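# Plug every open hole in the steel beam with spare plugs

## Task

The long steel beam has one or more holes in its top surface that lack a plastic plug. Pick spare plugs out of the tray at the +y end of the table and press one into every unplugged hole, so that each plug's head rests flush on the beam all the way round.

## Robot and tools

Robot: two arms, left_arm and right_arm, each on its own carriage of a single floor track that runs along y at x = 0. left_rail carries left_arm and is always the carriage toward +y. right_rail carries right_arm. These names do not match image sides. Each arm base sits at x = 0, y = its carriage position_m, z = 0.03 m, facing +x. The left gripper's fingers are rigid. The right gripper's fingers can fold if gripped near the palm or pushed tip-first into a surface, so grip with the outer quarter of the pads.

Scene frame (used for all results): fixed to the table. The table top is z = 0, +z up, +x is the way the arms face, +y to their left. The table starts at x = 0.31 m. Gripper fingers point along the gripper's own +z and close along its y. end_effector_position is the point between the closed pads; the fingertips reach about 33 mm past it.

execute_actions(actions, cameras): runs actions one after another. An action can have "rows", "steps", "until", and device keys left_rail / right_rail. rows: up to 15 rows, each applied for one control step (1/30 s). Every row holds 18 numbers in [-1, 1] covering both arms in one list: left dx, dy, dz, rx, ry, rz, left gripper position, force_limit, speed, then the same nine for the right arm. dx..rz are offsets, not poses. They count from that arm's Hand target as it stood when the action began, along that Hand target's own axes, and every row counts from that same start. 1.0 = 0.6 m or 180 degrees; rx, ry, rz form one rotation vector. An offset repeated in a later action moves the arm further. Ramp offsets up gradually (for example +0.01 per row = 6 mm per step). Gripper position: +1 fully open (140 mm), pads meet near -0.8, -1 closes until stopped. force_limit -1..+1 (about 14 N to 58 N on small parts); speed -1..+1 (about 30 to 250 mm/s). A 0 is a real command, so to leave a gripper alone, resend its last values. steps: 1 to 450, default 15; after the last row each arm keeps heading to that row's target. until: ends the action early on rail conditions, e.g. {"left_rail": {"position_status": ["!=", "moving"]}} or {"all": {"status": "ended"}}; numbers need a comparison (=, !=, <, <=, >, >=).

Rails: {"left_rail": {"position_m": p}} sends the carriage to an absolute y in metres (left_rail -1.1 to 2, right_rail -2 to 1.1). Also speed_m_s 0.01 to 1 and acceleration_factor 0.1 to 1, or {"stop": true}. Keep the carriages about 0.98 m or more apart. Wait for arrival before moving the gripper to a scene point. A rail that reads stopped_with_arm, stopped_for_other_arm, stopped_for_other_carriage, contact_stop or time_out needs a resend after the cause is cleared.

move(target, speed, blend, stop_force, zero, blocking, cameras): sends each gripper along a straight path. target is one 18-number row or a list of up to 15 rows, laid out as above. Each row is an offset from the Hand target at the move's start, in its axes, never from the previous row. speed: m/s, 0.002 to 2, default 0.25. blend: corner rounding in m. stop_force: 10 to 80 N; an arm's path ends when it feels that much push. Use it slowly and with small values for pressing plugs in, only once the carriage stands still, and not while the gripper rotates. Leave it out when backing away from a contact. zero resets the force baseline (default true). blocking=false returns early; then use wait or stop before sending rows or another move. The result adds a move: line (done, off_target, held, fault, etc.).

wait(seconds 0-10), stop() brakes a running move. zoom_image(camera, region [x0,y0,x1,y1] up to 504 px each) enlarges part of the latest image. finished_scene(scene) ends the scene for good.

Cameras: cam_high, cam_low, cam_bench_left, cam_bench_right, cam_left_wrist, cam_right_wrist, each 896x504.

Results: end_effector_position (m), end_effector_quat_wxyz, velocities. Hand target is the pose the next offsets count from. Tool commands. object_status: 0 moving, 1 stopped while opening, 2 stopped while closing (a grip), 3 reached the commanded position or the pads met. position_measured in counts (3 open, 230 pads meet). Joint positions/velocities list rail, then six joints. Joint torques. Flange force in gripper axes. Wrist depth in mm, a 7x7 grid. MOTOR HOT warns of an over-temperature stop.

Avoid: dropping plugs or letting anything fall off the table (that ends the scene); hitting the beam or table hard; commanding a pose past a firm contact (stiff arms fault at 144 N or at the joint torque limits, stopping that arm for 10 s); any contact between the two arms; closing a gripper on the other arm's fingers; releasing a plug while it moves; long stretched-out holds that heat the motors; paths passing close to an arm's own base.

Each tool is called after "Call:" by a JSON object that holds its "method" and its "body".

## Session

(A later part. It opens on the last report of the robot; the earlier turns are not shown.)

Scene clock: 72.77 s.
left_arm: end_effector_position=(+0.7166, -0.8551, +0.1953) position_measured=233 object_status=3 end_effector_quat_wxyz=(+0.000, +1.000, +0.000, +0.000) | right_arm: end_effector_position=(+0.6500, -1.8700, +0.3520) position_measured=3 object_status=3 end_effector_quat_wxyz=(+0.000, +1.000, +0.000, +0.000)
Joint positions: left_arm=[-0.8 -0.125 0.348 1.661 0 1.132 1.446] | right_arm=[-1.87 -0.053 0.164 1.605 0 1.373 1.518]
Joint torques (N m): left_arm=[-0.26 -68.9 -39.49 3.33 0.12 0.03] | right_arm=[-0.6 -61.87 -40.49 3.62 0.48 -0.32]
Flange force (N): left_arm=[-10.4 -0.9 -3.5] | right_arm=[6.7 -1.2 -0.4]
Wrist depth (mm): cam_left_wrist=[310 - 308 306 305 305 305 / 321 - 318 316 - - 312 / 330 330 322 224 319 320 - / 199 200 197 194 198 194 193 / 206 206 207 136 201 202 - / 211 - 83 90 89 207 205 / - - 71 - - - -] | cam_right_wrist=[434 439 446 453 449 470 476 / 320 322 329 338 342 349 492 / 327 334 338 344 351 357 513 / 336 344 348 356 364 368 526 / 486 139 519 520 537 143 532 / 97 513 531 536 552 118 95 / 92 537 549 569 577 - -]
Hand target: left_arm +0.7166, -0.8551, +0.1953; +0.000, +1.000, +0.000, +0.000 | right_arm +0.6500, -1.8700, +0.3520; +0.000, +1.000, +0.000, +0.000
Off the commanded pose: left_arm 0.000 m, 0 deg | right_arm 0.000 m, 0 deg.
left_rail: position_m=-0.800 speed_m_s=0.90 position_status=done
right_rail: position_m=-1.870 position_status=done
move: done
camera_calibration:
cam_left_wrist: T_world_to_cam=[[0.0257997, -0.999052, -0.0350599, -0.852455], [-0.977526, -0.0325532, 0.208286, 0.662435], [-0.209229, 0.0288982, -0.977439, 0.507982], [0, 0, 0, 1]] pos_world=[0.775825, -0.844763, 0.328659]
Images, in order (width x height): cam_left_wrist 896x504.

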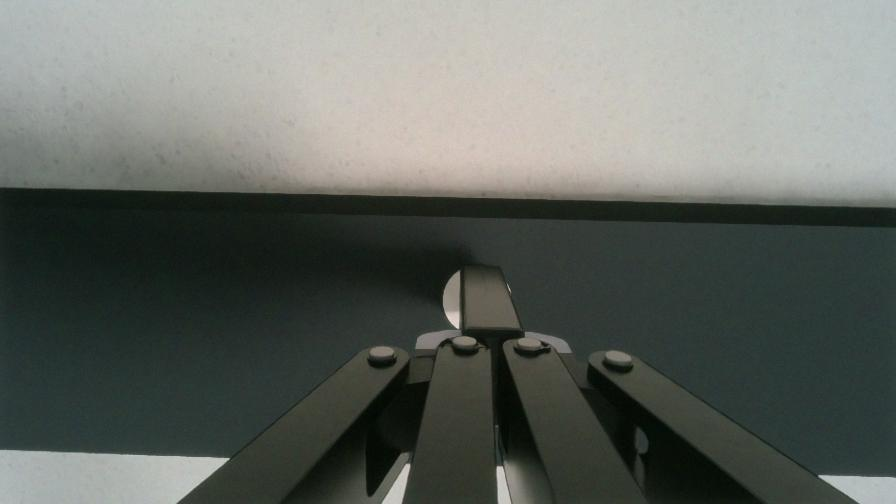

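Call:
{"method": "move", "body": {"target": [0,0,0.047,0,0,0,-1,-1,0, 0,0,0,0,0,0,1,1,1], "speed": 0.015, "stop_force": 45, "cameras": []}}

Call:
{"method": "move", "body": {"target": [[0,0,-0.08,0,0,0,-1,-1,0, 0,0,0,0,0,0,1,1,1],[-0.1,0,-0.09,0,0,0,-1,-1,0, 0,0,0,0,0,0,1,1,1]], "speed": 0.15, "blend": [0.02,0], "cameras": ["cam_left_wrist","cam_bench_right"]}}

Call:
{"method": "zoom_image", "body": {"camera": "cam_left_wrist", "region": [400, 80, 550, 230]}}

Call:
{"method": "zoom_image", "body": {"camera": "cam_bench_right", "region": [640, 210, 880, 280]}}

Scene clock: 78.97 s.
left_arm: end_effector_position=(+0.7167, -0.8551, +0.1770) position_measured=233 object_status=3 end_effector_quat_wxyz=(+0.000, +1.000, +0.000, +0.000) | right_arm: end_effector_position=(+0.6500, -1.8700, +0.3520) position_measured=3 object_status=3 end_effector_quat_wxyz=(+0.000, +1.000, +0.000, +0.000)
Joint positions: left_arm=[-0.8 -0.125 0.361 1.679 0 1.101 1.446] | right_arm=[-1.87 -0.053 0.164 1.605 0 1.373 1.518]
Joint torques (N m): left_arm=[-0.67 -23.45 -13.63 3.4 -5.39 0.04] | right_arm=[-1.07 -61.79 -40.52 3.62 0.48 -0.25]
Flange force (N): left_arm=[-20.9 -2.5 -71.1] | right_arm=[6.8 -2.2 -0.5]
Wrist depth (mm): cam_left_wrist=[296 295 - 288 290 - 287 / 303 310 - 302 299 306 293 / 245 211 - 312 - 307 309 / 182 180 179 177 178 178 177 / 188 187 187 136 119 - 184 / 197 - 88 90 89 - 190 / - - 71 - - - -] | cam_right_wrist=[432 439 446 454 462 469 478 / 319 324 331 338 346 351 492 / 327 332 339 343 351 357 508 / 339 344 351 357 362 370 522 / 488 139 506 518 520 134 555 / 97 516 508 547 552 118 95 / - 543 542 556 561 574 -]
Hand target: left_arm +0.7167, -0.8551, +0.1770; +0.000, +1.000, +0.000, +0.000 (not the last commanded pose) | right_arm +0.6500, -1.8700, +0.3520; +0.000, +1.000, +0.000, +0.000
Off the commanded pose: left_arm 0.010 m, 0 deg | right_arm 0.000 m, 0 deg.
left_rail: position_m=-0.800 speed_m_s=0.90 position_status=done
right_rail: position_m=-1.870 position_status=done
move: contact (left_arm)
No camera images: "cameras" was empty.

Scene clock: 80.07 s.
left_arm: end_effector_position=(+0.6567, -0.8551, +0.2309) position_measured=233 object_status=3 end_effector_quat_wxyz=(+0.000, +1.000, +0.000, +0.000) | right_arm: end_effector_position=(+0.6500, -1.8700, +0.3520) position_measured=3 object_status=3 end_effector_quat_wxyz=(+0.000, +1.000, +0.000, +0.000)
Joint positions: left_arm=[-0.8 -0.136 0.236 1.743 0 1.162 1.435] | right_arm=[-1.87 -0.053 0.164 1.605 0 1.373 1.518]
Joint torques (N m): left_arm=[-0.16 -58.35 -40.41 3.46 0.14 0.07] | right_arm=[-0.77 -61.61 -40.47 3.62 0.51 -0.28]
Flange force (N): left_arm=[-10.7 -1.2 -2.5] | right_arm=[6.5 -1.5 -0.6]
Wrist depth (mm): cam_left_wrist=[- 346 - - - 337 - / 222 221 221 217 - 218 - / 228 224 227 217 - 225 223 / 238 229 234 233 229 - 229 / 397 391 - 125 235 - - / - - 83 90 89 - - / - - 71 - - - -] | cam_right_wrist=[433 439 444 458 458 469 484 / 319 323 332 336 343 350 492 / 328 333 338 345 351 357 511 / 339 344 351 356 365 369 530 / 485 139 508 518 522 134 548 / 97 129 534 537 550 118 95 / 97 523 543 550 565 575 -]
Hand target: left_arm +0.6567, -0.8551, +0.2309; +0.000, +1.000, +0.000, +0.000 | right_arm +0.6500, -1.8700, +0.3520; +0.000, +1.000, +0.000, +0.000
Off the commanded pose: left_arm 0.000 m, 0 deg | right_arm 0.000 m, 0 deg.
left_rail: position_m=-0.800 speed_m_s=0.90 position_status=done
right_rail: position_m=-1.870 position_status=done
move: done
camera_calibration:
cam_left_wrist: T_world_to_cam=[[0.0258352, -0.999055, -0.0349536, -0.849723], [-0.977607, -0.0325546, 0.207907, 0.596543], [-0.208849, 0.0287996, -0.977524, 0.529999], [0, 0, 0, 1]] pos_world=[0.715827, -0.844763, 0.36436]
Images, in order (width x height): cam_bench_right 896x504, cam_left_wrist 896x504.

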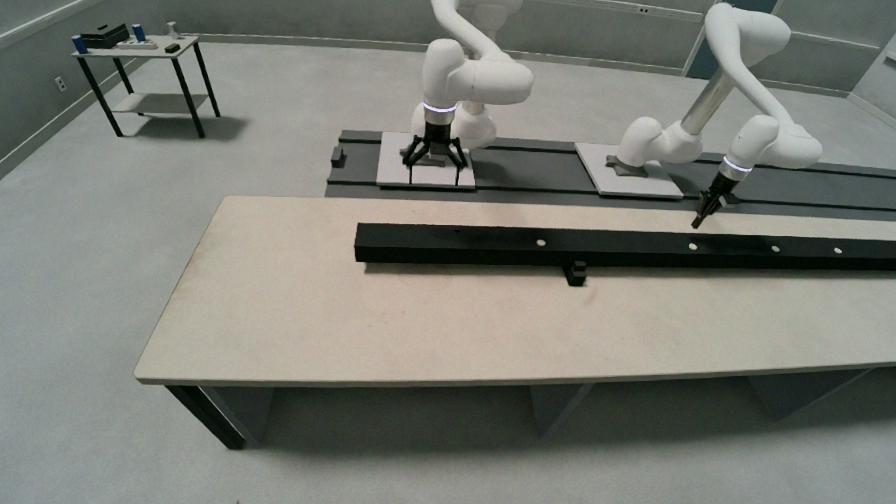

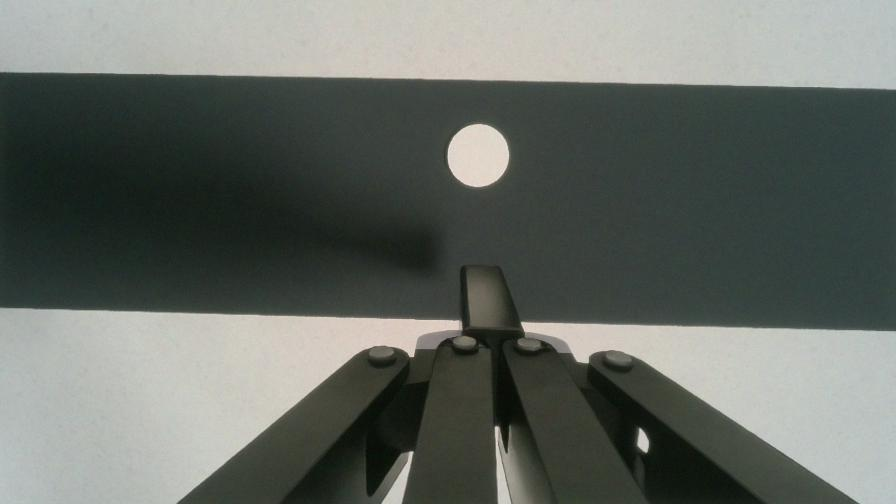

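Scaled by 3.360 from the camera's 896x504 image, which has a finer 1280x720 frame.

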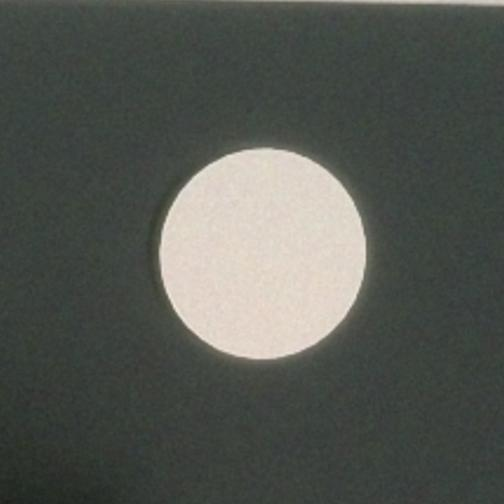

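Scaled by 2.100 from the camera's 896x504 image, which has a finer 1280x720 frame.

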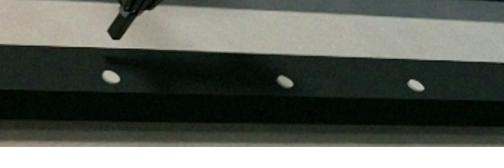

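Call:
{"method": "execute_actions", "body": {"actions": [{"left_rail":{"position_m":2.0,"acceleration_factor":1,"speed_m_s":1},"right_rail":{"position_m":-2.0},"rows":[[0,0,0,0,0,0,-0.31,-1,0.5,0,0,0,0,0,0,1,1,1]],"steps":140,"until":{"all":{"status":"ended"}}}], "cameras": []}}

Call:
{"method": "move", "body": {"target": [[-0.163,-0.767,0.05,0,0,0,-0.31,-1,0.5, -0.2,0.8,0,0,0,0,1,1,1],[-0.163,-0.767,0.218,0,0,0,-0.31,-1,0.5, -0.95,1,0,0,0,0,1,1,1]], "speed": 0.35, "blend": [0.04,0], "cameras": ["cam_left_wrist","cam_bench_right"]}}

Scene clock: 94.43 s.
left_arm: end_effector_position=(+0.6567, +1.9447, +0.2310) position_measured=168 object_status=3 end_effector_quat_wxyz=(+0.000, +1.000, +0.000, +0.000) | right_arm: end_effector_position=(+0.6500, -1.9999, +0.3520) position_measured=3 object_status=3 end_effector_quat_wxyz=(+0.000, +1.000, +0.000, +0.000)
Joint positions: left_arm=[2 -0.136 0.236 1.743 0 1.162 1.435] | right_arm=[-2 -0.053 0.164 1.605 0 1.373 1.518]
Joint torques (N m): left_arm=[-0.4 -58.73 -40.05 3.43 0.17 0.06] | right_arm=[-0.28 -61.28 -40.36 3.59 0.55 -0.28]
Flange force (N): left_arm=[-9.6 -1.3 -2.7] | right_arm=[6.0 -0.8 -0.8]
Wrist depth (mm): cam_left_wrist=[- - - 345 - 339 337 / 361 360 - 351 217 216 215 / - 362 - - 225 - 220 / - 388 - - 232 232 226 / 395 - 384 136 162 239 388 / - - 88 411 96 93 397 / - 67 - - - 72 -] | cam_right_wrist=[440 436 445 452 461 466 477 / 319 325 330 337 467 490 482 / 327 333 339 343 350 505 509 / 338 343 351 355 508 519 501 / 485 128 495 497 528 134 553 / 97 140 532 536 561 118 93 / - 536 547 550 561 574 -]
Hand target: left_arm +0.6567, +1.9447, +0.2309; +0.000, +1.000, +0.000, +0.000 | right_arm +0.6500, -1.9999, +0.3520; +0.000, +1.000, +0.000, +0.000
Off the commanded pose: left_arm 0.000 m, 0 deg | right_arm 0.000 m, 0 deg.
left_rail: position_m=2.000 position_status=done
right_rail: position_m=-2.000 position_status=done
No camera images: "cameras" was empty.

Scene clock: 97.67 s.
left_arm: end_effector_position=(+0.5590, +2.4050, +0.1001) position_measured=168 object_status=3 end_effector_quat_wxyz=(+0.000, +1.000, +0.000, +0.000) | right_arm: end_effector_position=(+0.0801, -2.5999, +0.3520) position_measured=3 object_status=3 end_effector_quat_wxyz=(+0.000, +1.000, +0.000, +0.000)
Joint positions: left_arm=[2 0.577 0.387 1.803 -0.001 0.952 2.148] | right_arm=[-2 -1.495 0.093 1.686 0 1.363 0.076]
Joint torques (N m): left_arm=[0.09 -68.68 -35.51 2.96 0.16 0.05] | right_arm=[-2.27 -54.09 -40.07 3.66 0.59 -0.38]
Flange force (N): left_arm=[-7.8 6.0 -5.5] | right_arm=[5.0 6.7 -0.5]
Wrist depth (mm): cam_left_wrist=[223 - 223 219 216 218 216 / 230 - 224 225 222 224 224 / 237 237 236 229 233 232 231 / 247 243 243 231 240 242 239 / 256 - 250 241 139 248 248 / - - 88 252 114 93 254 / - 68 - 262 - 72 -] | cam_right_wrist=[437 547 1133 1148 1175 1186 1209 / 459 712 1159 1186 1192 1238 1257 / - 1197 1186 1226 1263 1263 1289 / 457 599 1244 1282 1295 1323 1337 / 470 139 1330 1323 1337 144 1396 / 97 118 1351 1365 1396 118 95 / 92 604 1411 1419 1444 1495 -]
Hand target: left_arm +0.5590, +2.4050, +0.1000; +0.000, +1.000, +0.000, +0.000 | right_arm +0.0800, -2.5999, +0.3520; +0.000, +1.000, +0.000, +0.000
Off the commanded pose: left_arm 0.000 m, 0 deg | right_arm 0.000 m, 0 deg.
left_rail: position_m=2.000 position_status=done
right_rail: position_m=-2.000 position_status=done
move: done
camera_calibration:
cam_left_wrist: T_world_to_cam=[[0.0258132, -0.999052, -0.0350511, 2.40527], [-0.977607, -0.0325533, 0.207904, 0.634375], [-0.208848, 0.0288995, -0.977521, 0.287505], [0, 0, 0, 1]] pos_world=[0.618127, 2.41534, 0.23346]
Images, in order (width x height): cam_bench_right 896x504, cam_left_wrist 896x504.

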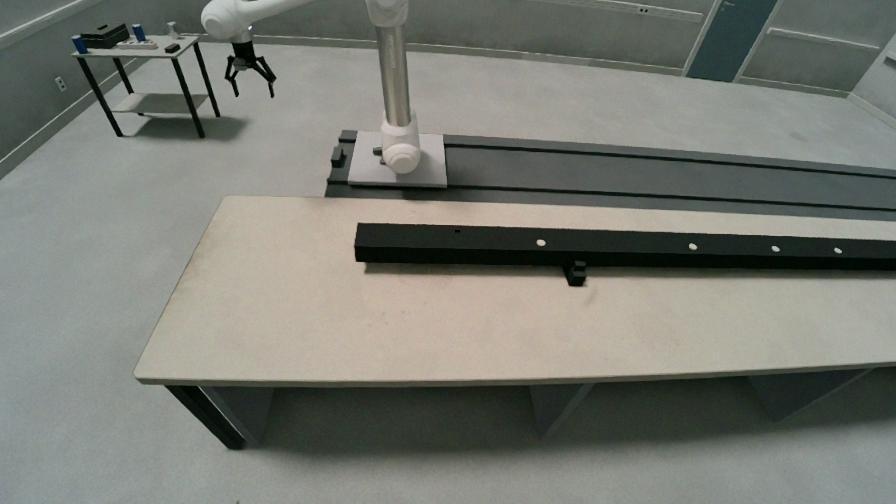

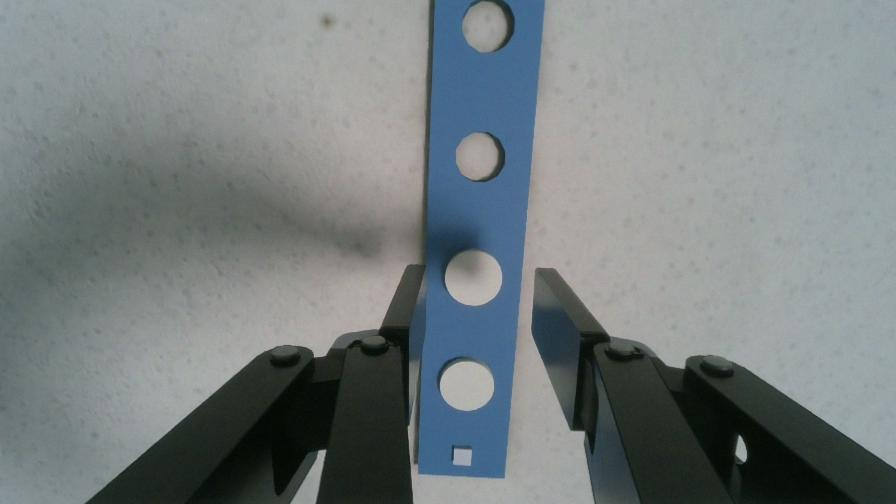

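Call:
{"method": "move", "body": {"target": [-0.0018,-0.0017,0.05,0,0,0,-0.31,-1,0.5, 0,0,0,0,0,0,1,1,1], "speed": 0.08, "cameras": ["cam_left_wrist"]}}

Call:
{"method": "move", "body": {"target": [0,0,0.0475,0,0,0,-0.31,-1,0.5, 0,0,0,0,0,0,1,1,1], "speed": 0.03, "stop_force": 15, "cameras": ["cam_left_wrist"]}}

Scene clock: 104.43 s.
left_arm: end_effector_position=(+0.5579, +2.4060, +0.0701) position_measured=168 object_status=3 end_effector_quat_wxyz=(+0.000, +1.000, +0.000, +0.000) | right_arm: end_effector_position=(+0.0800, -2.5999, +0.3520) position_measured=3 object_status=3 end_effector_quat_wxyz=(+0.000, +1.000, +0.000, +0.000)
Joint positions: left_arm=[2 0.579 0.416 1.824 -0.001 0.901 2.151] | right_arm=[-2 -1.495 0.093 1.686 0 1.363 0.076]
Joint torques (N m): left_arm=[-0.17 -70.6 -34.16 2.78 0.15 0.07] | right_arm=[-0.48 -53.27 -40.43 3.67 0.5 -0.24]
Flange force (N): left_arm=[-7.5 5.3 -6.0] | right_arm=[1.9 4.9 -0.8]
Wrist depth (mm): cam_left_wrist=[195 194 192 189 190 189 187 / 201 198 197 198 195 196 196 / 208 208 207 201 200 201 203 / 214 215 212 202 211 210 207 / 227 223 109 211 160 217 216 / 230 227 88 219 113 93 223 / - 67 - 230 234 72 -] | cam_right_wrist=[442 609 1133 1148 1175 1214 1220 / 449 1133 1180 1192 1209 1232 1251 / 474 1203 1209 1226 1251 1269 1302 / 451 503 1251 1289 1295 1309 1337 / 459 128 1309 1323 1344 143 1396 / 97 119 1330 1373 1403 118 95 / - 1269 1388 1403 1452 1486 -]
Hand target: left_arm +0.5579, +2.4060, +0.0700; +0.000, +1.000, +0.000, +0.000 | right_arm +0.0800, -2.5999, +0.3520; +0.000, +1.000, +0.000, +0.000
Off the commanded pose: left_arm 0.000 m, 0 deg | right_arm 0.000 m, 0 deg.
left_rail: position_m=2.000 position_status=done
right_rail: position_m=-2.000 position_status=done
move: done
camera_calibration:
cam_left_wrist: T_world_to_cam=[[0.0258132, -0.999052, -0.0350511, 2.40525], [-0.977607, -0.0325533, 0.207904, 0.639569], [-0.208848, 0.0288995, -0.977521, 0.25792], [0, 0, 0, 1]] pos_world=[0.617027, 2.41634, 0.20346]
Images, in order (width x height): cam_left_wrist 896x504.

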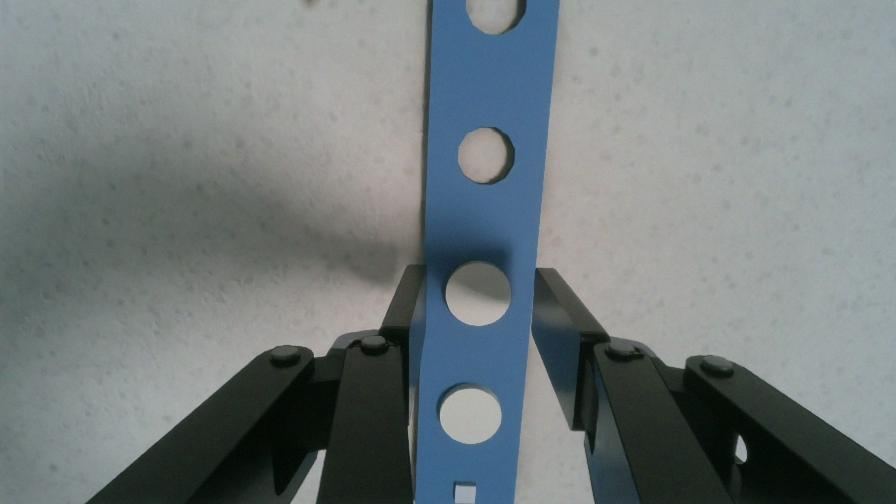

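Scene clock: 106.10 s.
left_arm: end_effector_position=(+0.5579, +2.4060, +0.0415) position_measured=168 object_status=3 end_effector_quat_wxyz=(+0.000, +1.000, +0.000, +0.000) | right_arm: end_effector_position=(+0.0800, -2.5999, +0.3520) position_measured=3 object_status=3 end_effector_quat_wxyz=(+0.000, +1.000, +0.000, +0.000)
Joint positions: left_arm=[2 0.579 0.447 1.842 -0.001 0.853 2.151] | right_arm=[-2 -1.495 0.093 1.686 0 1.363 0.076]
Joint torques (N m): left_arm=[-0.02 -71.77 -32.71 2.68 0.15 0.06] | right_arm=[-0.63 -53.98 -40.48 3.59 0.61 -0.29]
Flange force (N): left_arm=[-7.4 5.3 -6.7] | right_arm=[2.4 5.9 -0.4]
Wrist depth (mm): cam_left_wrist=[166 166 166 159 162 163 162 / - 172 171 - 169 169 168 / 179 178 178 176 174 175 173 / 185 184 184 184 181 180 179 / 193 190 187 119 163 187 187 / 199 196 88 186 114 93 192 / - 67 - - 195 72 -] | cam_right_wrist=[451 625 1143 1143 1159 1186 1220 / - 1113 1159 1192 1220 1220 1232 / 486 1238 1220 1232 1263 1257 1295 / 448 552 1251 1276 1282 1330 1323 / 461 128 1309 1302 1358 144 1411 / 97 119 1358 1351 1411 118 95 / - 1358 1419 1427 1477 1460 -]
Hand target: left_arm +0.5579, +2.4060, +0.0415; +0.000, +1.000, +0.000, +0.000 | right_arm +0.0800, -2.5999, +0.3520; +0.000, +1.000, +0.000, +0.000
Off the commanded pose: left_arm 0.000 m, 0 deg | right_arm 0.000 m, 0 deg.
left_rail: position_m=2.000 position_status=done
right_rail: position_m=-2.000 position_status=done
move: done
camera_calibration:
cam_left_wrist: T_world_to_cam=[[0.0258132, -0.999052, -0.0350511, 2.40425], [-0.977607, -0.0325533, 0.207904, 0.645592], [-0.208848, 0.0288995, -0.977521, 0.230082], [0, 0, 0, 1]] pos_world=[0.617127, 2.41634, 0.17496]
Images, in order (width x height): cam_left_wrist 896x504.

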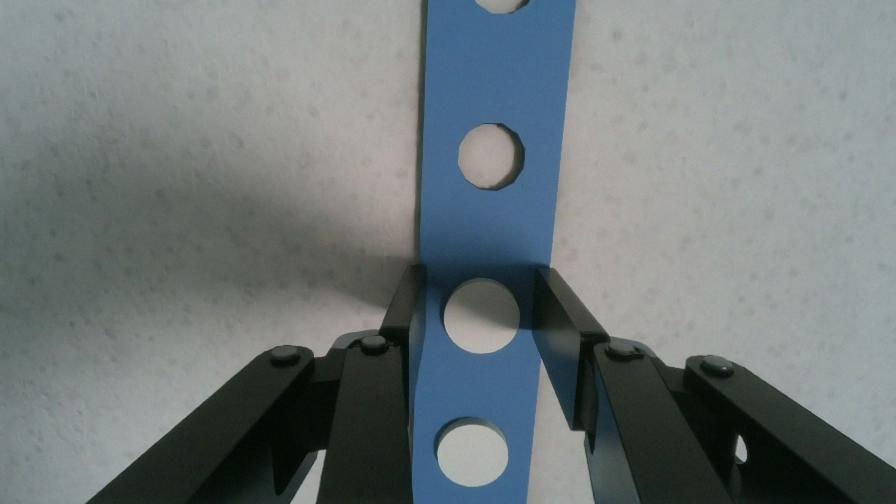

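Call:
{"method": "move", "body": {"target": [0,0,0,0,0,0,-1,-1,-1, 0,0,0,0,0,0,1,1,1], "cameras": []}}

Call:
{"method": "wait", "body": {"seconds": 0.7, "cameras": []}}

Call:
{"method": "move", "body": {"target": [[0,0,-0.25,0,0,0,-1,-1,-1, 0,0,0,0,0,0,1,1,1],[0.1,1,-0.347,0,0,0,-1,-1,-1, 0,0,0,0,0,0,1,1,1]], "speed": 0.25, "blend": [0.03,0], "cameras": ["cam_left_wrist"]}}

Call:
{"method": "execute_actions", "body": {"actions": [{"left_rail":{"position_m":-1.015,"acceleration_factor":0.5,"speed_m_s":0.9},"steps":240,"until":{"all":{"status":"ended"}}}], "cameras": ["cam_bench_right"]}}

Scene clock: 111.93 s.
left_arm: end_effector_position=(+0.5579, +2.4060, +0.0415) position_measured=189 object_status=0 end_effector_quat_wxyz=(+0.000, +1.000, +0.000, +0.000) | right_arm: end_effector_position=(+0.0800, -2.5999, +0.3520) position_measured=3 object_status=3 end_effector_quat_wxyz=(+0.000, +1.000, +0.000, +0.000)
Joint positions: left_arm=[2 0.579 0.447 1.842 -0.001 0.853 2.151] | right_arm=[-2 -1.495 0.093 1.686 0 1.363 0.076]
Joint torques (N m): left_arm=[-0.05 -70.05 -31.58 2.6 0.18 0.07] | right_arm=[-0.31 -53.11 -40.16 3.69 0.58 -0.27]
Flange force (N): left_arm=[-7.1 5.2 -8.9] | right_arm=[1.3 5.5 -1.0]
Wrist depth (mm): cam_left_wrist=[168 165 165 160 161 164 162 / 174 173 171 - 163 168 170 / 179 177 177 175 173 176 174 / 185 185 182 176 180 181 179 / 191 191 188 172 185 187 186 / 199 196 87 94 84 94 193 / - - 74 193 - - 199] | cam_right_wrist=[442 - 1138 1159 1159 1180 1214 / - 1080 1164 1180 1220 1232 1251 / - - 1209 1238 1244 1263 1289 / 451 550 1238 1289 1295 1316 1337 / 459 128 1302 1323 1337 144 1396 / 97 119 1337 1380 1419 118 95 / - 1540 1380 1427 1460 1495 -]
Hand target: left_arm +0.5579, +2.4060, +0.0415; +0.000, +1.000, +0.000, +0.000 | right_arm +0.0800, -2.5999, +0.3520; +0.000, +1.000, +0.000, +0.000
Off the commanded pose: left_arm 0.000 m, 0 deg | right_arm 0.000 m, 0 deg.
left_rail: position_m=2.000 position_status=done
right_rail: position_m=-2.000 position_status=done
move: done
No camera images: "cameras" was empty.

Scene clock: 112.63 s.
left_arm: end_effector_position=(+0.5579, +2.4060, +0.0415) position_measured=189 object_status=2 end_effector_quat_wxyz=(+0.000, +1.000, +0.000, +0.000) | right_arm: end_effector_position=(+0.0800, -2.5999, +0.3520) position_measured=3 object_status=3 end_effector_quat_wxyz=(+0.000, +1.000, +0.000, +0.000)
Joint positions: left_arm=[2 0.579 0.447 1.842 -0.001 0.853 2.151] | right_arm=[-2 -1.495 0.093 1.686 0 1.363 0.076]
Joint torques (N m): left_arm=[-0.08 -69.95 -31.51 2.61 0.17 0.06] | right_arm=[-0.49 -53.14 -40.16 3.66 0.59 -0.28]
Flange force (N): left_arm=[-7.5 4.9 -9.3] | right_arm=[2.0 5.3 -1.3]
Wrist depth (mm): cam_left_wrist=[168 166 165 - 163 164 162 / 174 172 172 171 167 169 168 / 176 178 176 174 173 - 175 / 186 - 184 174 180 180 179 / 193 192 188 174 185 186 186 / 198 197 87 94 84 93 193 / - - 74 - - - 199] | cam_right_wrist=[- 613 1148 1159 1170 1192 1203 / - 1197 1170 1192 1203 1232 1251 / 477 1209 1214 1226 1263 1257 1309 / 449 1232 1251 1269 1302 1309 1337 / 461 128 1289 1323 1330 143 1419 / 97 119 1358 1365 1388 118 95 / - 603 1403 1435 1444 1469 -]
Hand target: left_arm +0.5579, +2.4060, +0.0415; +0.000, +1.000, +0.000, +0.000 | right_arm +0.0800, -2.5999, +0.3520; +0.000, +1.000, +0.000, +0.000
Tool commands: left_gripper/position=-1.0 left_gripper/force_limit=-1.0 left_gripper/speed=-1.0 right_gripper/position=+1.0 right_gripper/force_limit=+1.0 right_gripper/speed=+1.0
Off the commanded pose: left_arm 0.000 m, 0 deg | right_arm 0.000 m, 0 deg.
left_rail: position_m=2.000 position_status=done
right_rail: position_m=-2.000 position_status=done
wait: 0.70 s
No camera images: "cameras" was empty.

Scene clock: 116.07 s.
left_arm: end_effector_position=(+0.6178, +1.8061, +0.2498) position_measured=189 object_status=2 end_effector_quat_wxyz=(+0.000, +1.000, +0.000, +0.000) | right_arm: end_effector_position=(+0.0800, -2.5999, +0.3520) position_measured=3 object_status=3 end_effector_quat_wxyz=(+0.000, +1.000, +0.000, +0.000)
Joint positions: left_arm=[2 -0.357 0.206 1.744 0 1.191 1.213] | right_arm=[-2 -1.495 0.093 1.686 0 1.363 0.076]
Joint torques (N m): left_arm=[-0.06 -56.27 -40.34 3.46 0.15 0.02] | right_arm=[-0.59 -53.25 -40.3 3.68 0.53 -0.32]
Flange force (N): left_arm=[-8.7 -2.7 -2.5] | right_arm=[1.9 5.4 -0.9]
Wrist depth (mm): cam_left_wrist=[368 358 230 233 220 225 227 / 375 - 241 235 - - 230 / - 382 245 244 245 243 - / - 397 254 250 245 249 394 / - - - 109 127 404 - / - - 88 94 84 90 - / - - 74 - - - -] | cam_right_wrist=[454 698 1138 1148 1170 1175 1220 / - 1175 1186 1192 1209 1226 1257 / 471 1186 1220 1232 1238 1282 1302 / 440 1269 1251 1282 1302 1323 1344 / 463 128 1282 1351 1351 144 1403 / 97 119 1351 1365 1419 118 95 / - 1238 1380 1427 1444 1477 -]
Hand target: left_arm +0.6178, +1.8060, +0.2498; +0.000, +1.000, +0.000, +0.000 | right_arm +0.0800, -2.5999, +0.3520; +0.000, +1.000, +0.000, +0.000
Off the commanded pose: left_arm 0.000 m, 0 deg | right_arm 0.000 m, 0 deg.
left_rail: position_m=2.000 position_status=done
right_rail: position_m=-2.000 position_status=done
move: done
camera_calibration:
cam_left_wrist: T_world_to_cam=[[0.0258132, -0.999052, -0.0350511, 1.81058], [-0.977607, -0.0325533, 0.207904, 0.641215], [-0.208848, 0.0288995, -0.977521, 0.463528], [0, 0, 0, 1]] pos_world=[0.676927, 1.81634, 0.38326]
Images, in order (width x height): cam_left_wrist 896x504.

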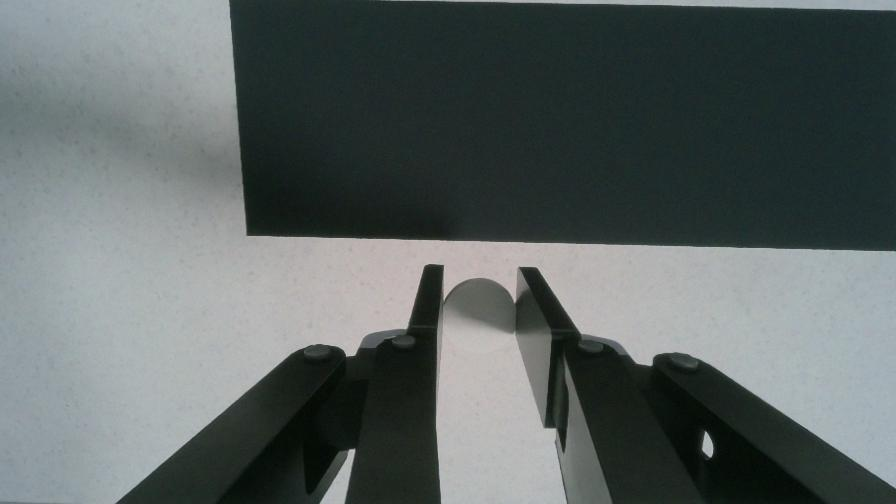

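Scene clock: 121.03 s.
left_arm: end_effector_position=(+0.6178, -1.2088, +0.2498) position_measured=189 object_status=2 end_effector_quat_wxyz=(+0.000, +1.000, +0.000, +0.000) | right_arm: end_effector_position=(+0.0800, -2.5999, +0.3520) position_measured=3 object_status=3 end_effector_quat_wxyz=(+0.000, +1.000, +0.000, +0.000)
Joint positions: left_arm=[-1.015 -0.357 0.206 1.744 0 1.191 1.213] | right_arm=[-2 -1.495 0.093 1.686 0 1.363 0.076]
Joint torques (N m): left_arm=[-0.32 -56.24 -40.67 3.48 0.13 0.08] | right_arm=[-0.09 -53.67 -40.13 3.71 0.5 -0.25]
Flange force (N): left_arm=[-9.3 -3.1 -2.2] | right_arm=[0.9 6.5 -1.1]
Wrist depth (mm): cam_left_wrist=[- - - - - 223 225 / - 238 - 234 - - - / - 248 244 240 - - - / - - - 403 - - 246 / 397 - 413 124 126 - 411 / 430 - 87 88 85 90 - / - - 74 439 - - -] | cam_right_wrist=[445 679 1133 1153 1164 1180 1214 / - 1103 1186 1186 1214 1220 1251 / - 1148 1209 1232 1257 1289 1289 / 447 549 1238 1289 1289 1344 1330 / 457 128 1323 1337 1330 144 1411 / 97 118 1351 1373 1419 118 95 / - 1276 1388 1435 1444 1495 -]
Hand target: left_arm +0.6178, -1.2089, +0.2498; +0.000, +1.000, +0.000, +0.000 | right_arm +0.0800, -2.5999, +0.3520; +0.000, +1.000, +0.000, +0.000
Tool commands: left_gripper/position=-1.0 left_gripper/force_limit=-1.0 left_gripper/speed=-1.0 right_gripper/position=+1.0 right_gripper/force_limit=+1.0 right_gripper/speed=+1.0
Off the commanded pose: left_arm 0.000 m, 0 deg | right_arm 0.000 m, 0 deg.
left_rail: position_m=-1.015 speed_m_s=0.90 position_status=done
right_rail: position_m=-2.000 position_status=done
Images, in order (width x height): cam_bench_right 896x504.

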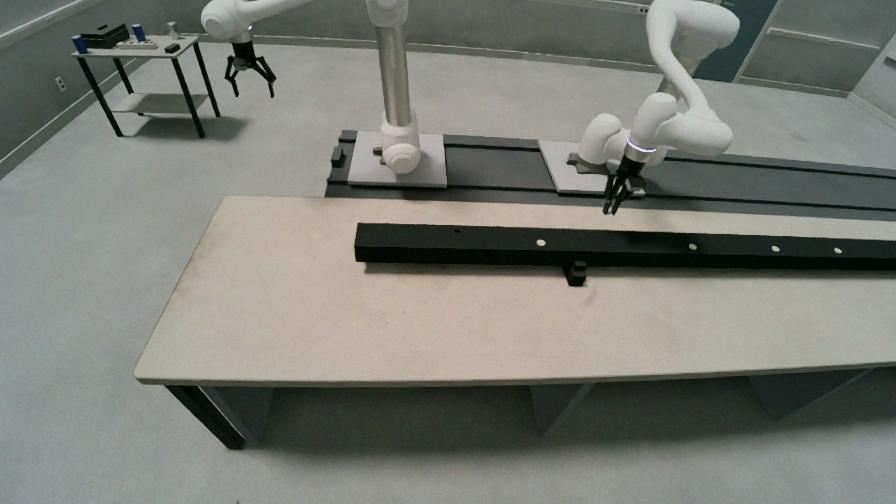

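Call:
{"method": "move", "body": {"target": [0.0328,0.951,0.05,0,0,0,-1,-1,-1, 0,0,0,0,0,0,1,1,1], "speed": 0.25, "cameras": ["cam_left_wrist","cam_bench_right"]}}

Scene clock: 125.83 s.
left_arm: end_effector_position=(+0.6375, -1.7795, +0.2199) position_measured=189 object_status=2 end_effector_quat_wxyz=(+0.000, +1.000, +0.000, +0.000) end_effector_velocity=(-0.001, +0.000, +0.000) end_effector_angular_velocity=(+0.000, +0.000, -0.001) | right_arm: end_effector_position=(+0.0800, -2.5999, +0.3520) position_measured=3 object_status=3 end_effector_quat_wxyz=(+0.000, +1.000, +0.000, +0.000)
Joint positions: left_arm=[-1.015 -0.911 0.788 0.903 0.001 1.45 0.66] | right_arm=[-2 -1.495 0.093 1.686 0 1.363 0.076]
Joint velocities: left_arm=[0.001 -0.002 0 -0.001 0 0.001 0] | right_arm=[within noise]
Joint torques (N m): left_arm=[0.1 -108.77 -43.38 3.77 0.15 0.08] | right_arm=[-0.83 -53.15 -40.03 3.65 0.51 -0.29]
Flange force (N): left_arm=[-14.5 -16.1 -1.3] | right_arm=[2.5 5.4 -1.7]
Wrist depth (mm): cam_left_wrist=[- - 203 202 200 199 199 / - 209 - 205 205 204 200 / - - 219 213 212 211 211 / - - - 221 219 219 217 / - 380 - 114 160 - - / - - 87 94 84 90 - / - - 74 - - - -] | cam_right_wrist=[444 670 1128 1138 1175 1192 1197 / 461 1175 1175 1175 1220 1238 1251 / 463 535 1180 1232 1244 1276 1309 / 451 553 1244 1276 1289 1323 1302 / 450 128 1269 1330 1309 144 1396 / 97 119 1344 1373 1411 118 95 / - 1365 1396 1427 1452 1495 -]
Hand target: left_arm +0.6375, -1.7795, +0.2199; +0.000, +1.000, +0.000, +0.000 | right_arm +0.0800, -2.5999, +0.3520; +0.000, +1.000, +0.000, +0.000
Off the commanded pose: left_arm 0.000 m, 0 deg | right_arm 0.000 m, 0 deg.
left_rail: position_m=-1.015 speed_m_s=0.90 position_status=done
right_rail: position_m=-2.000 position_status=done
move: done
camera_calibration:
cam_left_wrist: T_world_to_cam=[[0.0258132, -0.999052, -0.0350511, -1.77308], [-0.977607, -0.0325533, 0.207904, 0.54997], [-0.208848, 0.0288995, -0.977521, 0.542034], [0, 0, 0, 1]] pos_world=[0.696627, -1.76916, 0.35336]
Images, in order (width x height): cam_bench_right 896x504, cam_left_wrist 896x504.

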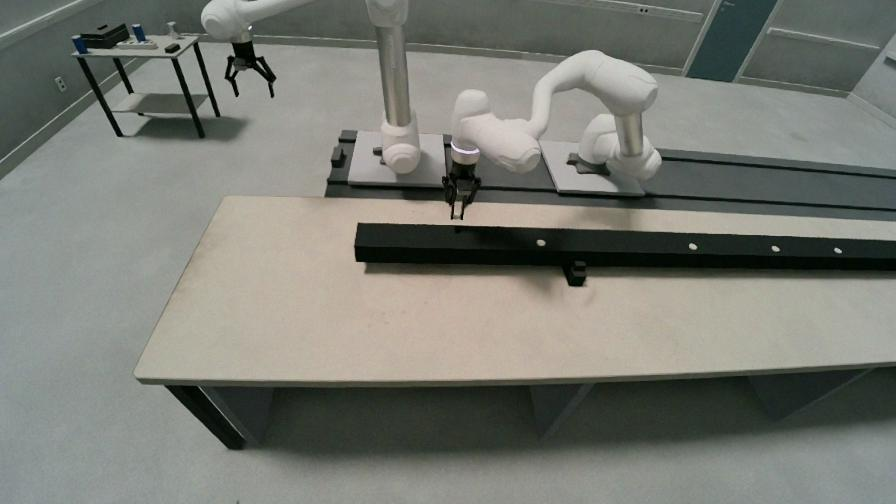

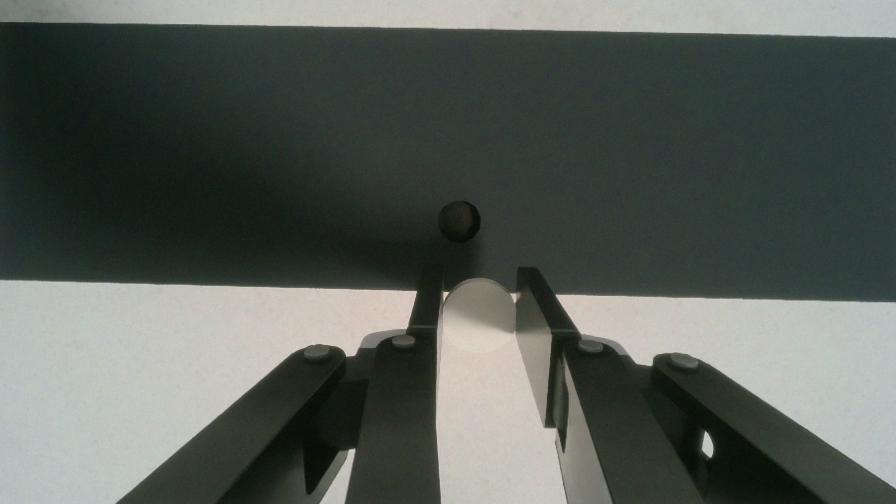

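Call:
{"method": "move", "body": {"target": [0.0033,-0.0142,0.0248,0,0,0,-1,-1,-1, 0,0,0,0,0,0,1,1,1], "speed": 0.1, "cameras": ["cam_left_wrist"]}}

Call:
{"method": "zoom_image", "body": {"camera": "cam_left_wrist", "region": [380, 180, 580, 380]}}

Scene clock: 129.20 s.
left_arm: end_effector_position=(+0.6395, -1.7710, +0.2050) position_measured=189 object_status=2 end_effector_quat_wxyz=(+0.000, +1.000, +0.000, +0.000) | right_arm: end_effector_position=(+0.0800, -2.5999, +0.3520) position_measured=3 object_status=3 end_effector_quat_wxyz=(+0.000, +1.000, +0.000, +0.000)
Joint positions: left_arm=[-1.015 -0.904 0.782 0.941 0 1.418 0.667] | right_arm=[-2 -1.495 0.093 1.686 0 1.363 0.076]
Joint torques (N m): left_arm=[-0.28 -108.37 -43.23 3.75 0.19 0.12] | right_arm=[-0.77 -53.61 -40.28 3.58 0.56 -0.32]
Flange force (N): left_arm=[-12.9 -16.0 -1.6] | right_arm=[2.5 5.8 -1.1]
Wrist depth (mm): cam_left_wrist=[- - 190 311 185 186 185 / - - - 193 191 190 189 / 203 - 202 - 197 197 197 / - - 201 - 206 203 203 / 370 372 210 113 160 212 358 / 382 - 87 89 84 90 - / - - 74 391 - - -] | cam_right_wrist=[442 661 1133 1159 1164 1192 1214 / 433 1180 1170 1197 1197 1238 1251 / 478 1203 1192 1226 1257 1257 1302 / 466 1197 1269 1269 1295 1316 1337 / 459 128 1323 1316 1344 144 1396 / 97 119 1330 1373 1380 118 95 / - 1309 1380 1435 1469 1460 -]
Hand target: left_arm +0.6395, -1.7710, +0.2050; +0.000, +1.000, +0.000, +0.000 | right_arm +0.0800, -2.5999, +0.3520; +0.000, +1.000, +0.000, +0.000
Off the commanded pose: left_arm 0.000 m, 0 deg | right_arm 0.000 m, 0 deg.
left_rail: position_m=-1.015 speed_m_s=0.90 position_status=done
right_rail: position_m=-2.000 position_status=done
move: done
camera_calibration:
cam_left_wrist: T_world_to_cam=[[0.0258132, -0.999052, -0.0350511, -1.76516], [-0.977607, -0.0325533, 0.207904, 0.5553], [-0.208848, 0.0288995, -0.977521, 0.527641], [0, 0, 0, 1]] pos_world=[0.698627, -1.76066, 0.33846]
Images, in order (width x height): cam_left_wrist 896x504.

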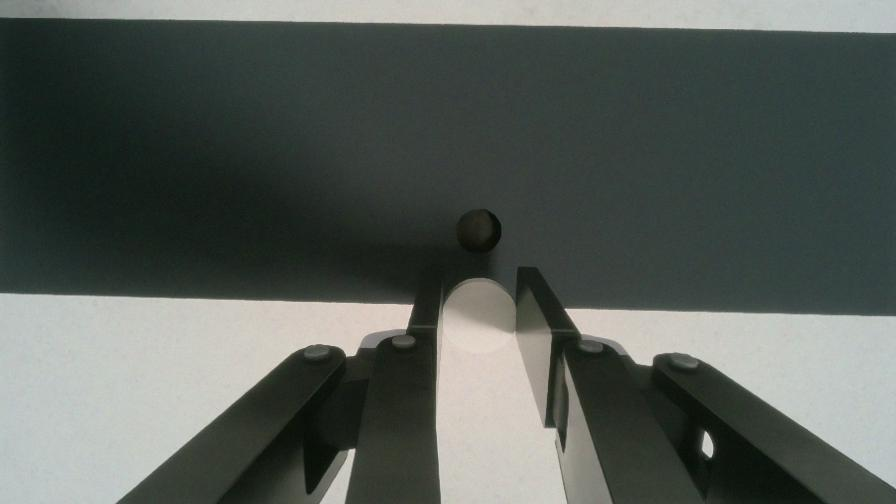

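Scaled by 2.520 from the camera's 896x504 image, which has a finer 1280x720 frame.

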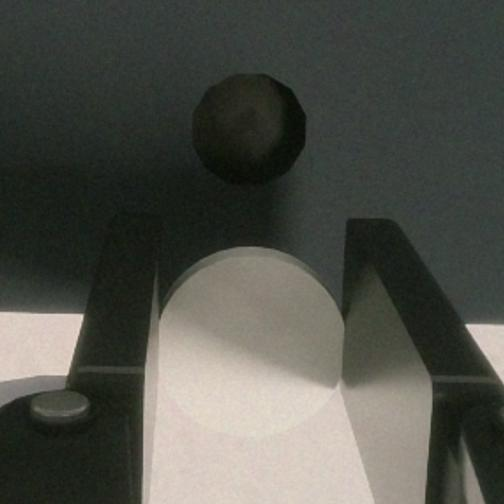

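Call:
{"method": "move", "body": {"target": [[0.0452,0.001,0,0,0,0,-1,-1,-1, 0,0,0,0,0,0,1,1,1],[0.0452,0.001,0.02,0,0,0,-1,-1,-1, 0,0,0,0,0,0,1,1,1]], "speed": 0.1, "cameras": []}}

Call:
{"method": "move", "body": {"target": [0,0,0.0325,0,0,0,-1,-1,-1, 0,0,0,0,0,0,1,1,1], "speed": 0.01, "stop_force": 15, "cameras": ["cam_left_wrist"]}}

Call:
{"method": "zoom_image", "body": {"camera": "cam_left_wrist", "region": [380, 180, 580, 380]}}

Scene clock: 135.77 s.
left_arm: end_effector_position=(+0.6666, -1.7716, +0.1931) position_measured=189 object_status=2 end_effector_quat_wxyz=(+0.000, +1.000, +0.000, +0.000) | right_arm: end_effector_position=(+0.0800, -2.5999, +0.3520) position_measured=3 object_status=3 end_effector_quat_wxyz=(+0.000, +1.000, +0.000, +0.000)
Joint positions: left_arm=[-1.015 -0.883 0.822 0.89 0 1.429 0.688] | right_arm=[-2 -1.495 0.093 1.686 0 1.363 0.076]
Joint torques (N m): left_arm=[-0.38 -111.5 -43.03 3.77 0.19 0.07] | right_arm=[-0.17 -53.51 -40.18 3.58 0.54 -0.21]
Flange force (N): left_arm=[-13.3 -14.9 -1.7] | right_arm=[1.2 5.8 -1.3]
Wrist depth (mm): cam_left_wrist=[309 316 304 305 303 - 300 / 184 187 182 182 180 180 180 / 191 - 187 186 185 185 184 / - - - 192 193 191 191 / 203 - - 173 196 199 198 / - 365 87 360 84 94 206 / - - 74 374 - - -] | cam_right_wrist=[- 612 1133 1143 1180 1203 1209 / - 1143 1170 1186 1226 1214 1251 / 477 1133 1220 1238 1257 1282 1309 / 456 1251 1251 1276 1316 1351 1351 / 458 128 1309 1316 1373 144 1403 / 97 118 1344 1358 1388 118 95 / - 1460 1388 1403 1452 1460 -]
Hand target: left_arm +0.6666, -1.7716, +0.1930; +0.000, +1.000, +0.000, +0.000 | right_arm +0.0800, -2.5999, +0.3520; +0.000, +1.000, +0.000, +0.000
Off the commanded pose: left_arm 0.000 m, 0 deg | right_arm 0.000 m, 0 deg.
left_rail: position_m=-1.015 speed_m_s=0.90 position_status=done
right_rail: position_m=-2.000 position_status=done
move: done
No camera images: "cameras" was empty.

Scene clock: 138.03 s.
left_arm: end_effector_position=(+0.6666, -1.7716, +0.1766) position_measured=189 object_status=2 end_effector_quat_wxyz=(+0.000, +1.000, +0.000, +0.000) | right_arm: end_effector_position=(+0.0800, -2.5999, +0.3520) position_measured=3 object_status=3 end_effector_quat_wxyz=(+0.000, +1.000, +0.000, +0.000)
Joint positions: left_arm=[-1.015 -0.883 0.827 0.911 0 1.403 0.688] | right_arm=[-2 -1.495 0.093 1.686 0 1.363 0.076]
Joint torques (N m): left_arm=[0.35 -97.04 -36.68 4.1 -1.48 0.04] | right_arm=[-0.41 -53.49 -40.21 3.67 0.51 -0.3]
Flange force (N): left_arm=[-16.1 -17.1 -16.9] | right_arm=[1.4 6.0 -0.8]
Wrist depth (mm): cam_left_wrist=[294 294 289 292 290 286 290 / - - - 166 166 164 163 / 175 - 173 171 170 169 168 / - - 176 177 175 174 174 / - - - 112 179 181 181 / 355 190 87 88 84 94 186 / - - 74 - - - -] | cam_right_wrist=[- 675 1133 1143 1175 1192 1214 / - 1175 1170 1180 1214 1220 1257 / 453 1209 1209 1226 1251 1282 1295 / 458 1263 1257 1269 1316 1316 1344 / 468 128 1295 1330 1330 144 1365 / 97 111 1358 1380 1380 118 95 / - 1337 1373 1460 1452 1477 -]
Hand target: left_arm +0.6666, -1.7716, +0.1766; +0.000, +1.000, +0.000, +0.000 (not the last commanded pose) | right_arm +0.0800, -2.5999, +0.3520; +0.000, +1.000, +0.000, +0.000
Off the commanded pose: left_arm 0.003 m, 0 deg | right_arm 0.000 m, 0 deg.
left_rail: position_m=-1.015 speed_m_s=0.90 position_status=done
right_rail: position_m=-2.000 position_status=done
move: contact (left_arm)
camera_calibration:
cam_left_wrist: T_world_to_cam=[[0.0257645, -0.999061, -0.0348301, -1.76751], [-0.977634, -0.0324562, 0.207796, 0.58802], [-0.208731, 0.0286973, -0.977552, 0.505049], [0, 0, 0, 1]] pos_world=[0.725827, -1.76126, 0.30996]
Images, in order (width x height): cam_left_wrist 896x504.

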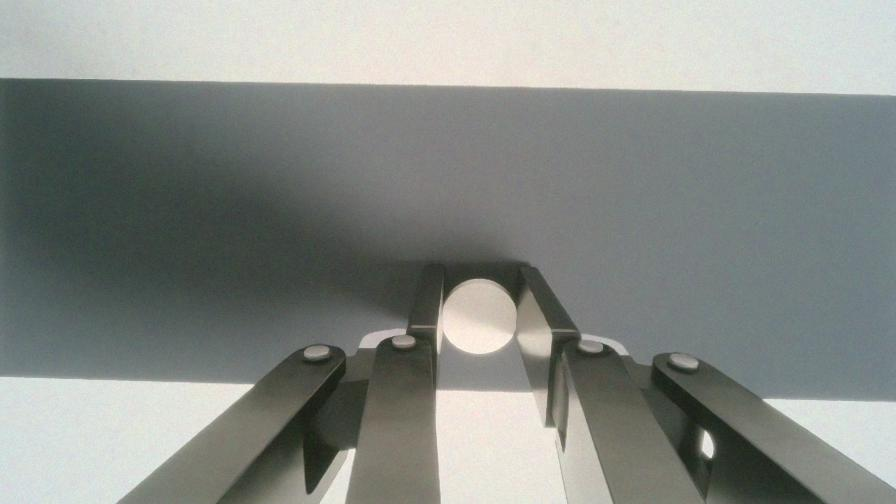

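Scaled by 2.520 from the camera's 896x504 image, which has a finer 1280x720 frame.

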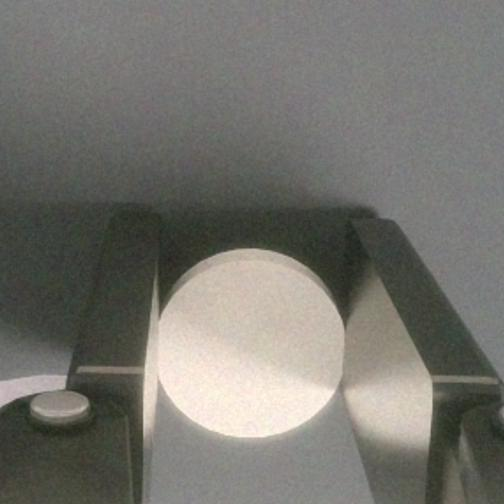

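Call:
{"method": "move", "body": {"target": [0,0,0.0045,0,0,0,-1,-1,-1, 0,0,0,0,0,0,1,1,1], "speed": 0.01, "cameras": []}}

Scene clock: 140.47 s.
left_arm: end_effector_position=(+0.6667, -1.7716, +0.1739) position_measured=189 object_status=2 end_effector_quat_wxyz=(+0.000, +1.000, +0.000, +0.000) | right_arm: end_effector_position=(+0.0800, -2.5999, +0.3520) position_measured=3 object_status=3 end_effector_quat_wxyz=(+0.000, +1.000, +0.000, +0.000)
Joint positions: left_arm=[-1.015 -0.883 0.828 0.914 0 1.399 0.688] | right_arm=[-2 -1.495 0.093 1.686 0 1.363 0.076]
Joint torques (N m): left_arm=[-4.84 -97.95 -39.99 2.41 -3.81 0.02] | right_arm=[-0.49 -53.34 -40.48 3.67 0.54 -0.23]
Flange force (N): left_arm=[-16.7 -25.4 -16.5] | right_arm=[1.4 5.2 -0.6]
Wrist depth (mm): cam_left_wrist=[- 289 289 292 286 285 283 / 163 - 165 164 162 161 161 / - 171 168 168 167 166 165 / - 177 - 174 172 172 171 / 181 183 - 169 176 178 178 / 352 - 87 89 84 94 184 / - - 74 - - - -] | cam_right_wrist=[445 660 1143 1153 1153 1197 1220 / 454 1175 1164 1186 1203 1220 1263 / 478 549 1220 1226 1251 1276 1276 / 449 1251 1251 1276 1295 1330 1351 / 454 133 1282 1309 1323 143 1403 / 97 111 1358 1373 1396 118 95 / - 1251 1403 1427 1444 1477 -]
Hand target: left_arm +0.6666, -1.7716, +0.1739; +0.000, +1.000, +0.000, +0.000 | right_arm +0.0800, -2.5999, +0.3520; +0.000, +1.000, +0.000, +0.000
Off the commanded pose: left_arm 0.000 m, 0 deg | right_arm 0.000 m, 0 deg.
left_rail: position_m=-1.015 speed_m_s=0.90 position_status=done
right_rail: position_m=-2.000 position_status=done
move: done
No camera images: "cameras" was empty.

Call:
{"method": "move", "body": {"target": [[-0.0003,-0.001,0,0,0,0,-1,-1,-1, 0,0,0,0,0,0,1,1,1],[-0.0003,-0.001,0,0,0,0,-0.45,-1,-0.6, 0,0,0,0,0,0,1,1,1],[-0.0003,-0.001,-0.035,0,0,0,-0.45,-1,-0.6, 0,0,0,0,0,0,1,1,1],[-0.0003,-0.001,-0.035,0,0,0,-1,-1,0, 0,0,0,0,0,0,1,1,1]], "speed": 0.08, "cameras": ["cam_left_wrist","cam_bench_right"]}}

Call:
{"method": "zoom_image", "body": {"camera": "cam_left_wrist", "region": [380, 180, 580, 380]}}

Scene clock: 146.37 s.
left_arm: end_effector_position=(+0.6665, -1.7710, +0.1949) position_measured=233 object_status=3 end_effector_quat_wxyz=(+0.000, +1.000, +0.000, +0.000) | right_arm: end_effector_position=(+0.0800, -2.5999, +0.3520) position_measured=3 object_status=3 end_effector_quat_wxyz=(+0.000, +1.000, +0.000, +0.000)
Joint positions: left_arm=[-1.015 -0.883 0.82 0.89 0 1.43 0.688] | right_arm=[-2 -1.495 0.093 1.686 0 1.363 0.076]
Joint torques (N m): left_arm=[-0.4 -111.29 -43.24 3.78 0.14 0.06] | right_arm=[-0.48 -53.56 -39.92 3.67 0.55 -0.25]
Flange force (N): left_arm=[-13.6 -15.9 -1.5] | right_arm=[2.3 6.0 -1.4]
Wrist depth (mm): cam_left_wrist=[310 - 307 - - 298 307 / 185 186 - 183 182 182 181 / - - - 186 187 186 185 / 196 - 194 - 195 193 192 / - - - 124 199 200 200 / 370 363 83 90 89 205 366 / - - 71 - - - 374] | cam_right_wrist=[448 661 1133 1153 1180 1209 1214 / - 1138 1186 1180 1214 1226 1232 / - 1108 1203 1220 1238 1269 1276 / 446 1276 1269 1263 1295 1316 1351 / 456 128 1295 1344 1337 144 1427 / 97 119 1337 1373 1396 118 95 / - 1358 1388 1427 1444 1469 -]
Hand target: left_arm +0.6664, -1.7710, +0.1949; +0.000, +1.000, +0.000, +0.000 | right_arm +0.0800, -2.5999, +0.3520; +0.000, +1.000, +0.000, +0.000
Off the commanded pose: left_arm 0.000 m, 0 deg | right_arm 0.000 m, 0 deg.
left_rail: position_m=-1.015 speed_m_s=0.90 position_status=done
right_rail: position_m=-2.000 position_status=done
move: done
camera_calibration:
cam_left_wrist: T_world_to_cam=[[0.0257645, -0.999061, -0.0348301, -1.76627], [-0.977634, -0.0324562, 0.207796, 0.584042], [-0.208731, 0.0286973, -0.977552, 0.522879], [0, 0, 0, 1]] pos_world=[0.725627, -1.76066, 0.32826]
Images, in order (width x height): cam_bench_right 896x504, cam_left_wrist 896x504.

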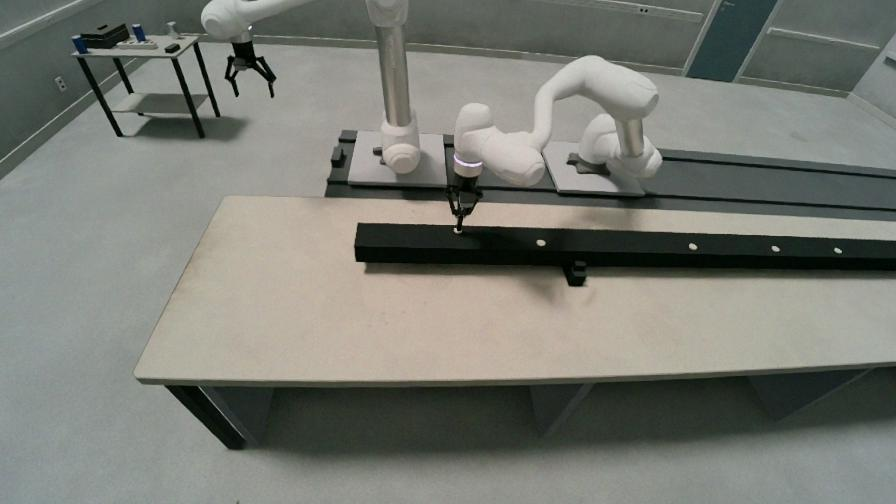

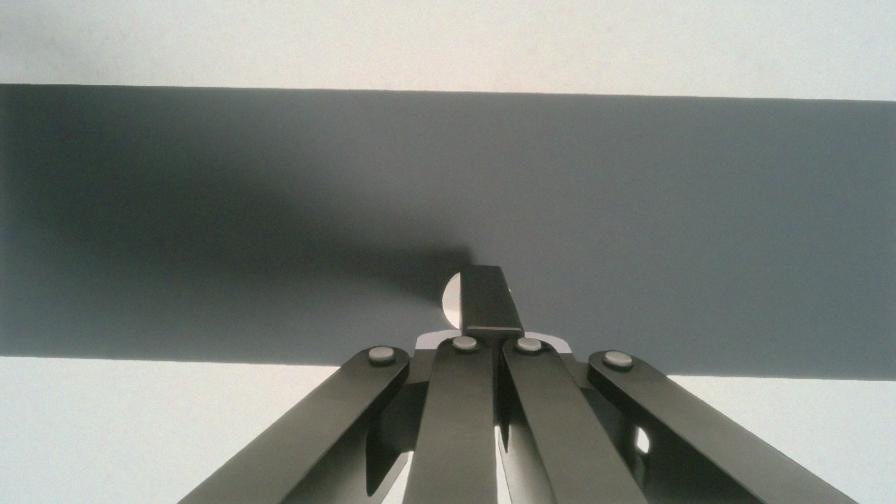

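Scaled by 2.520 from the camera's 896x504 image, which has a finer 1280x720 frame.

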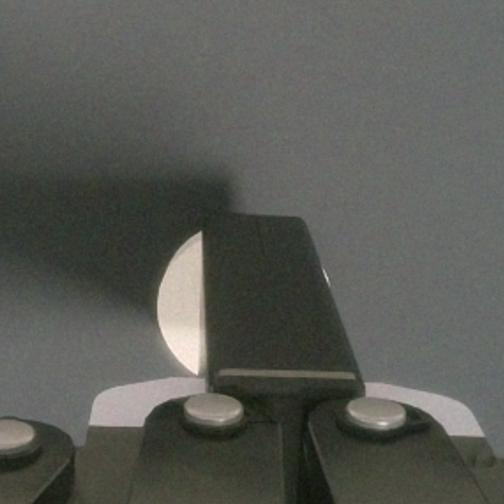

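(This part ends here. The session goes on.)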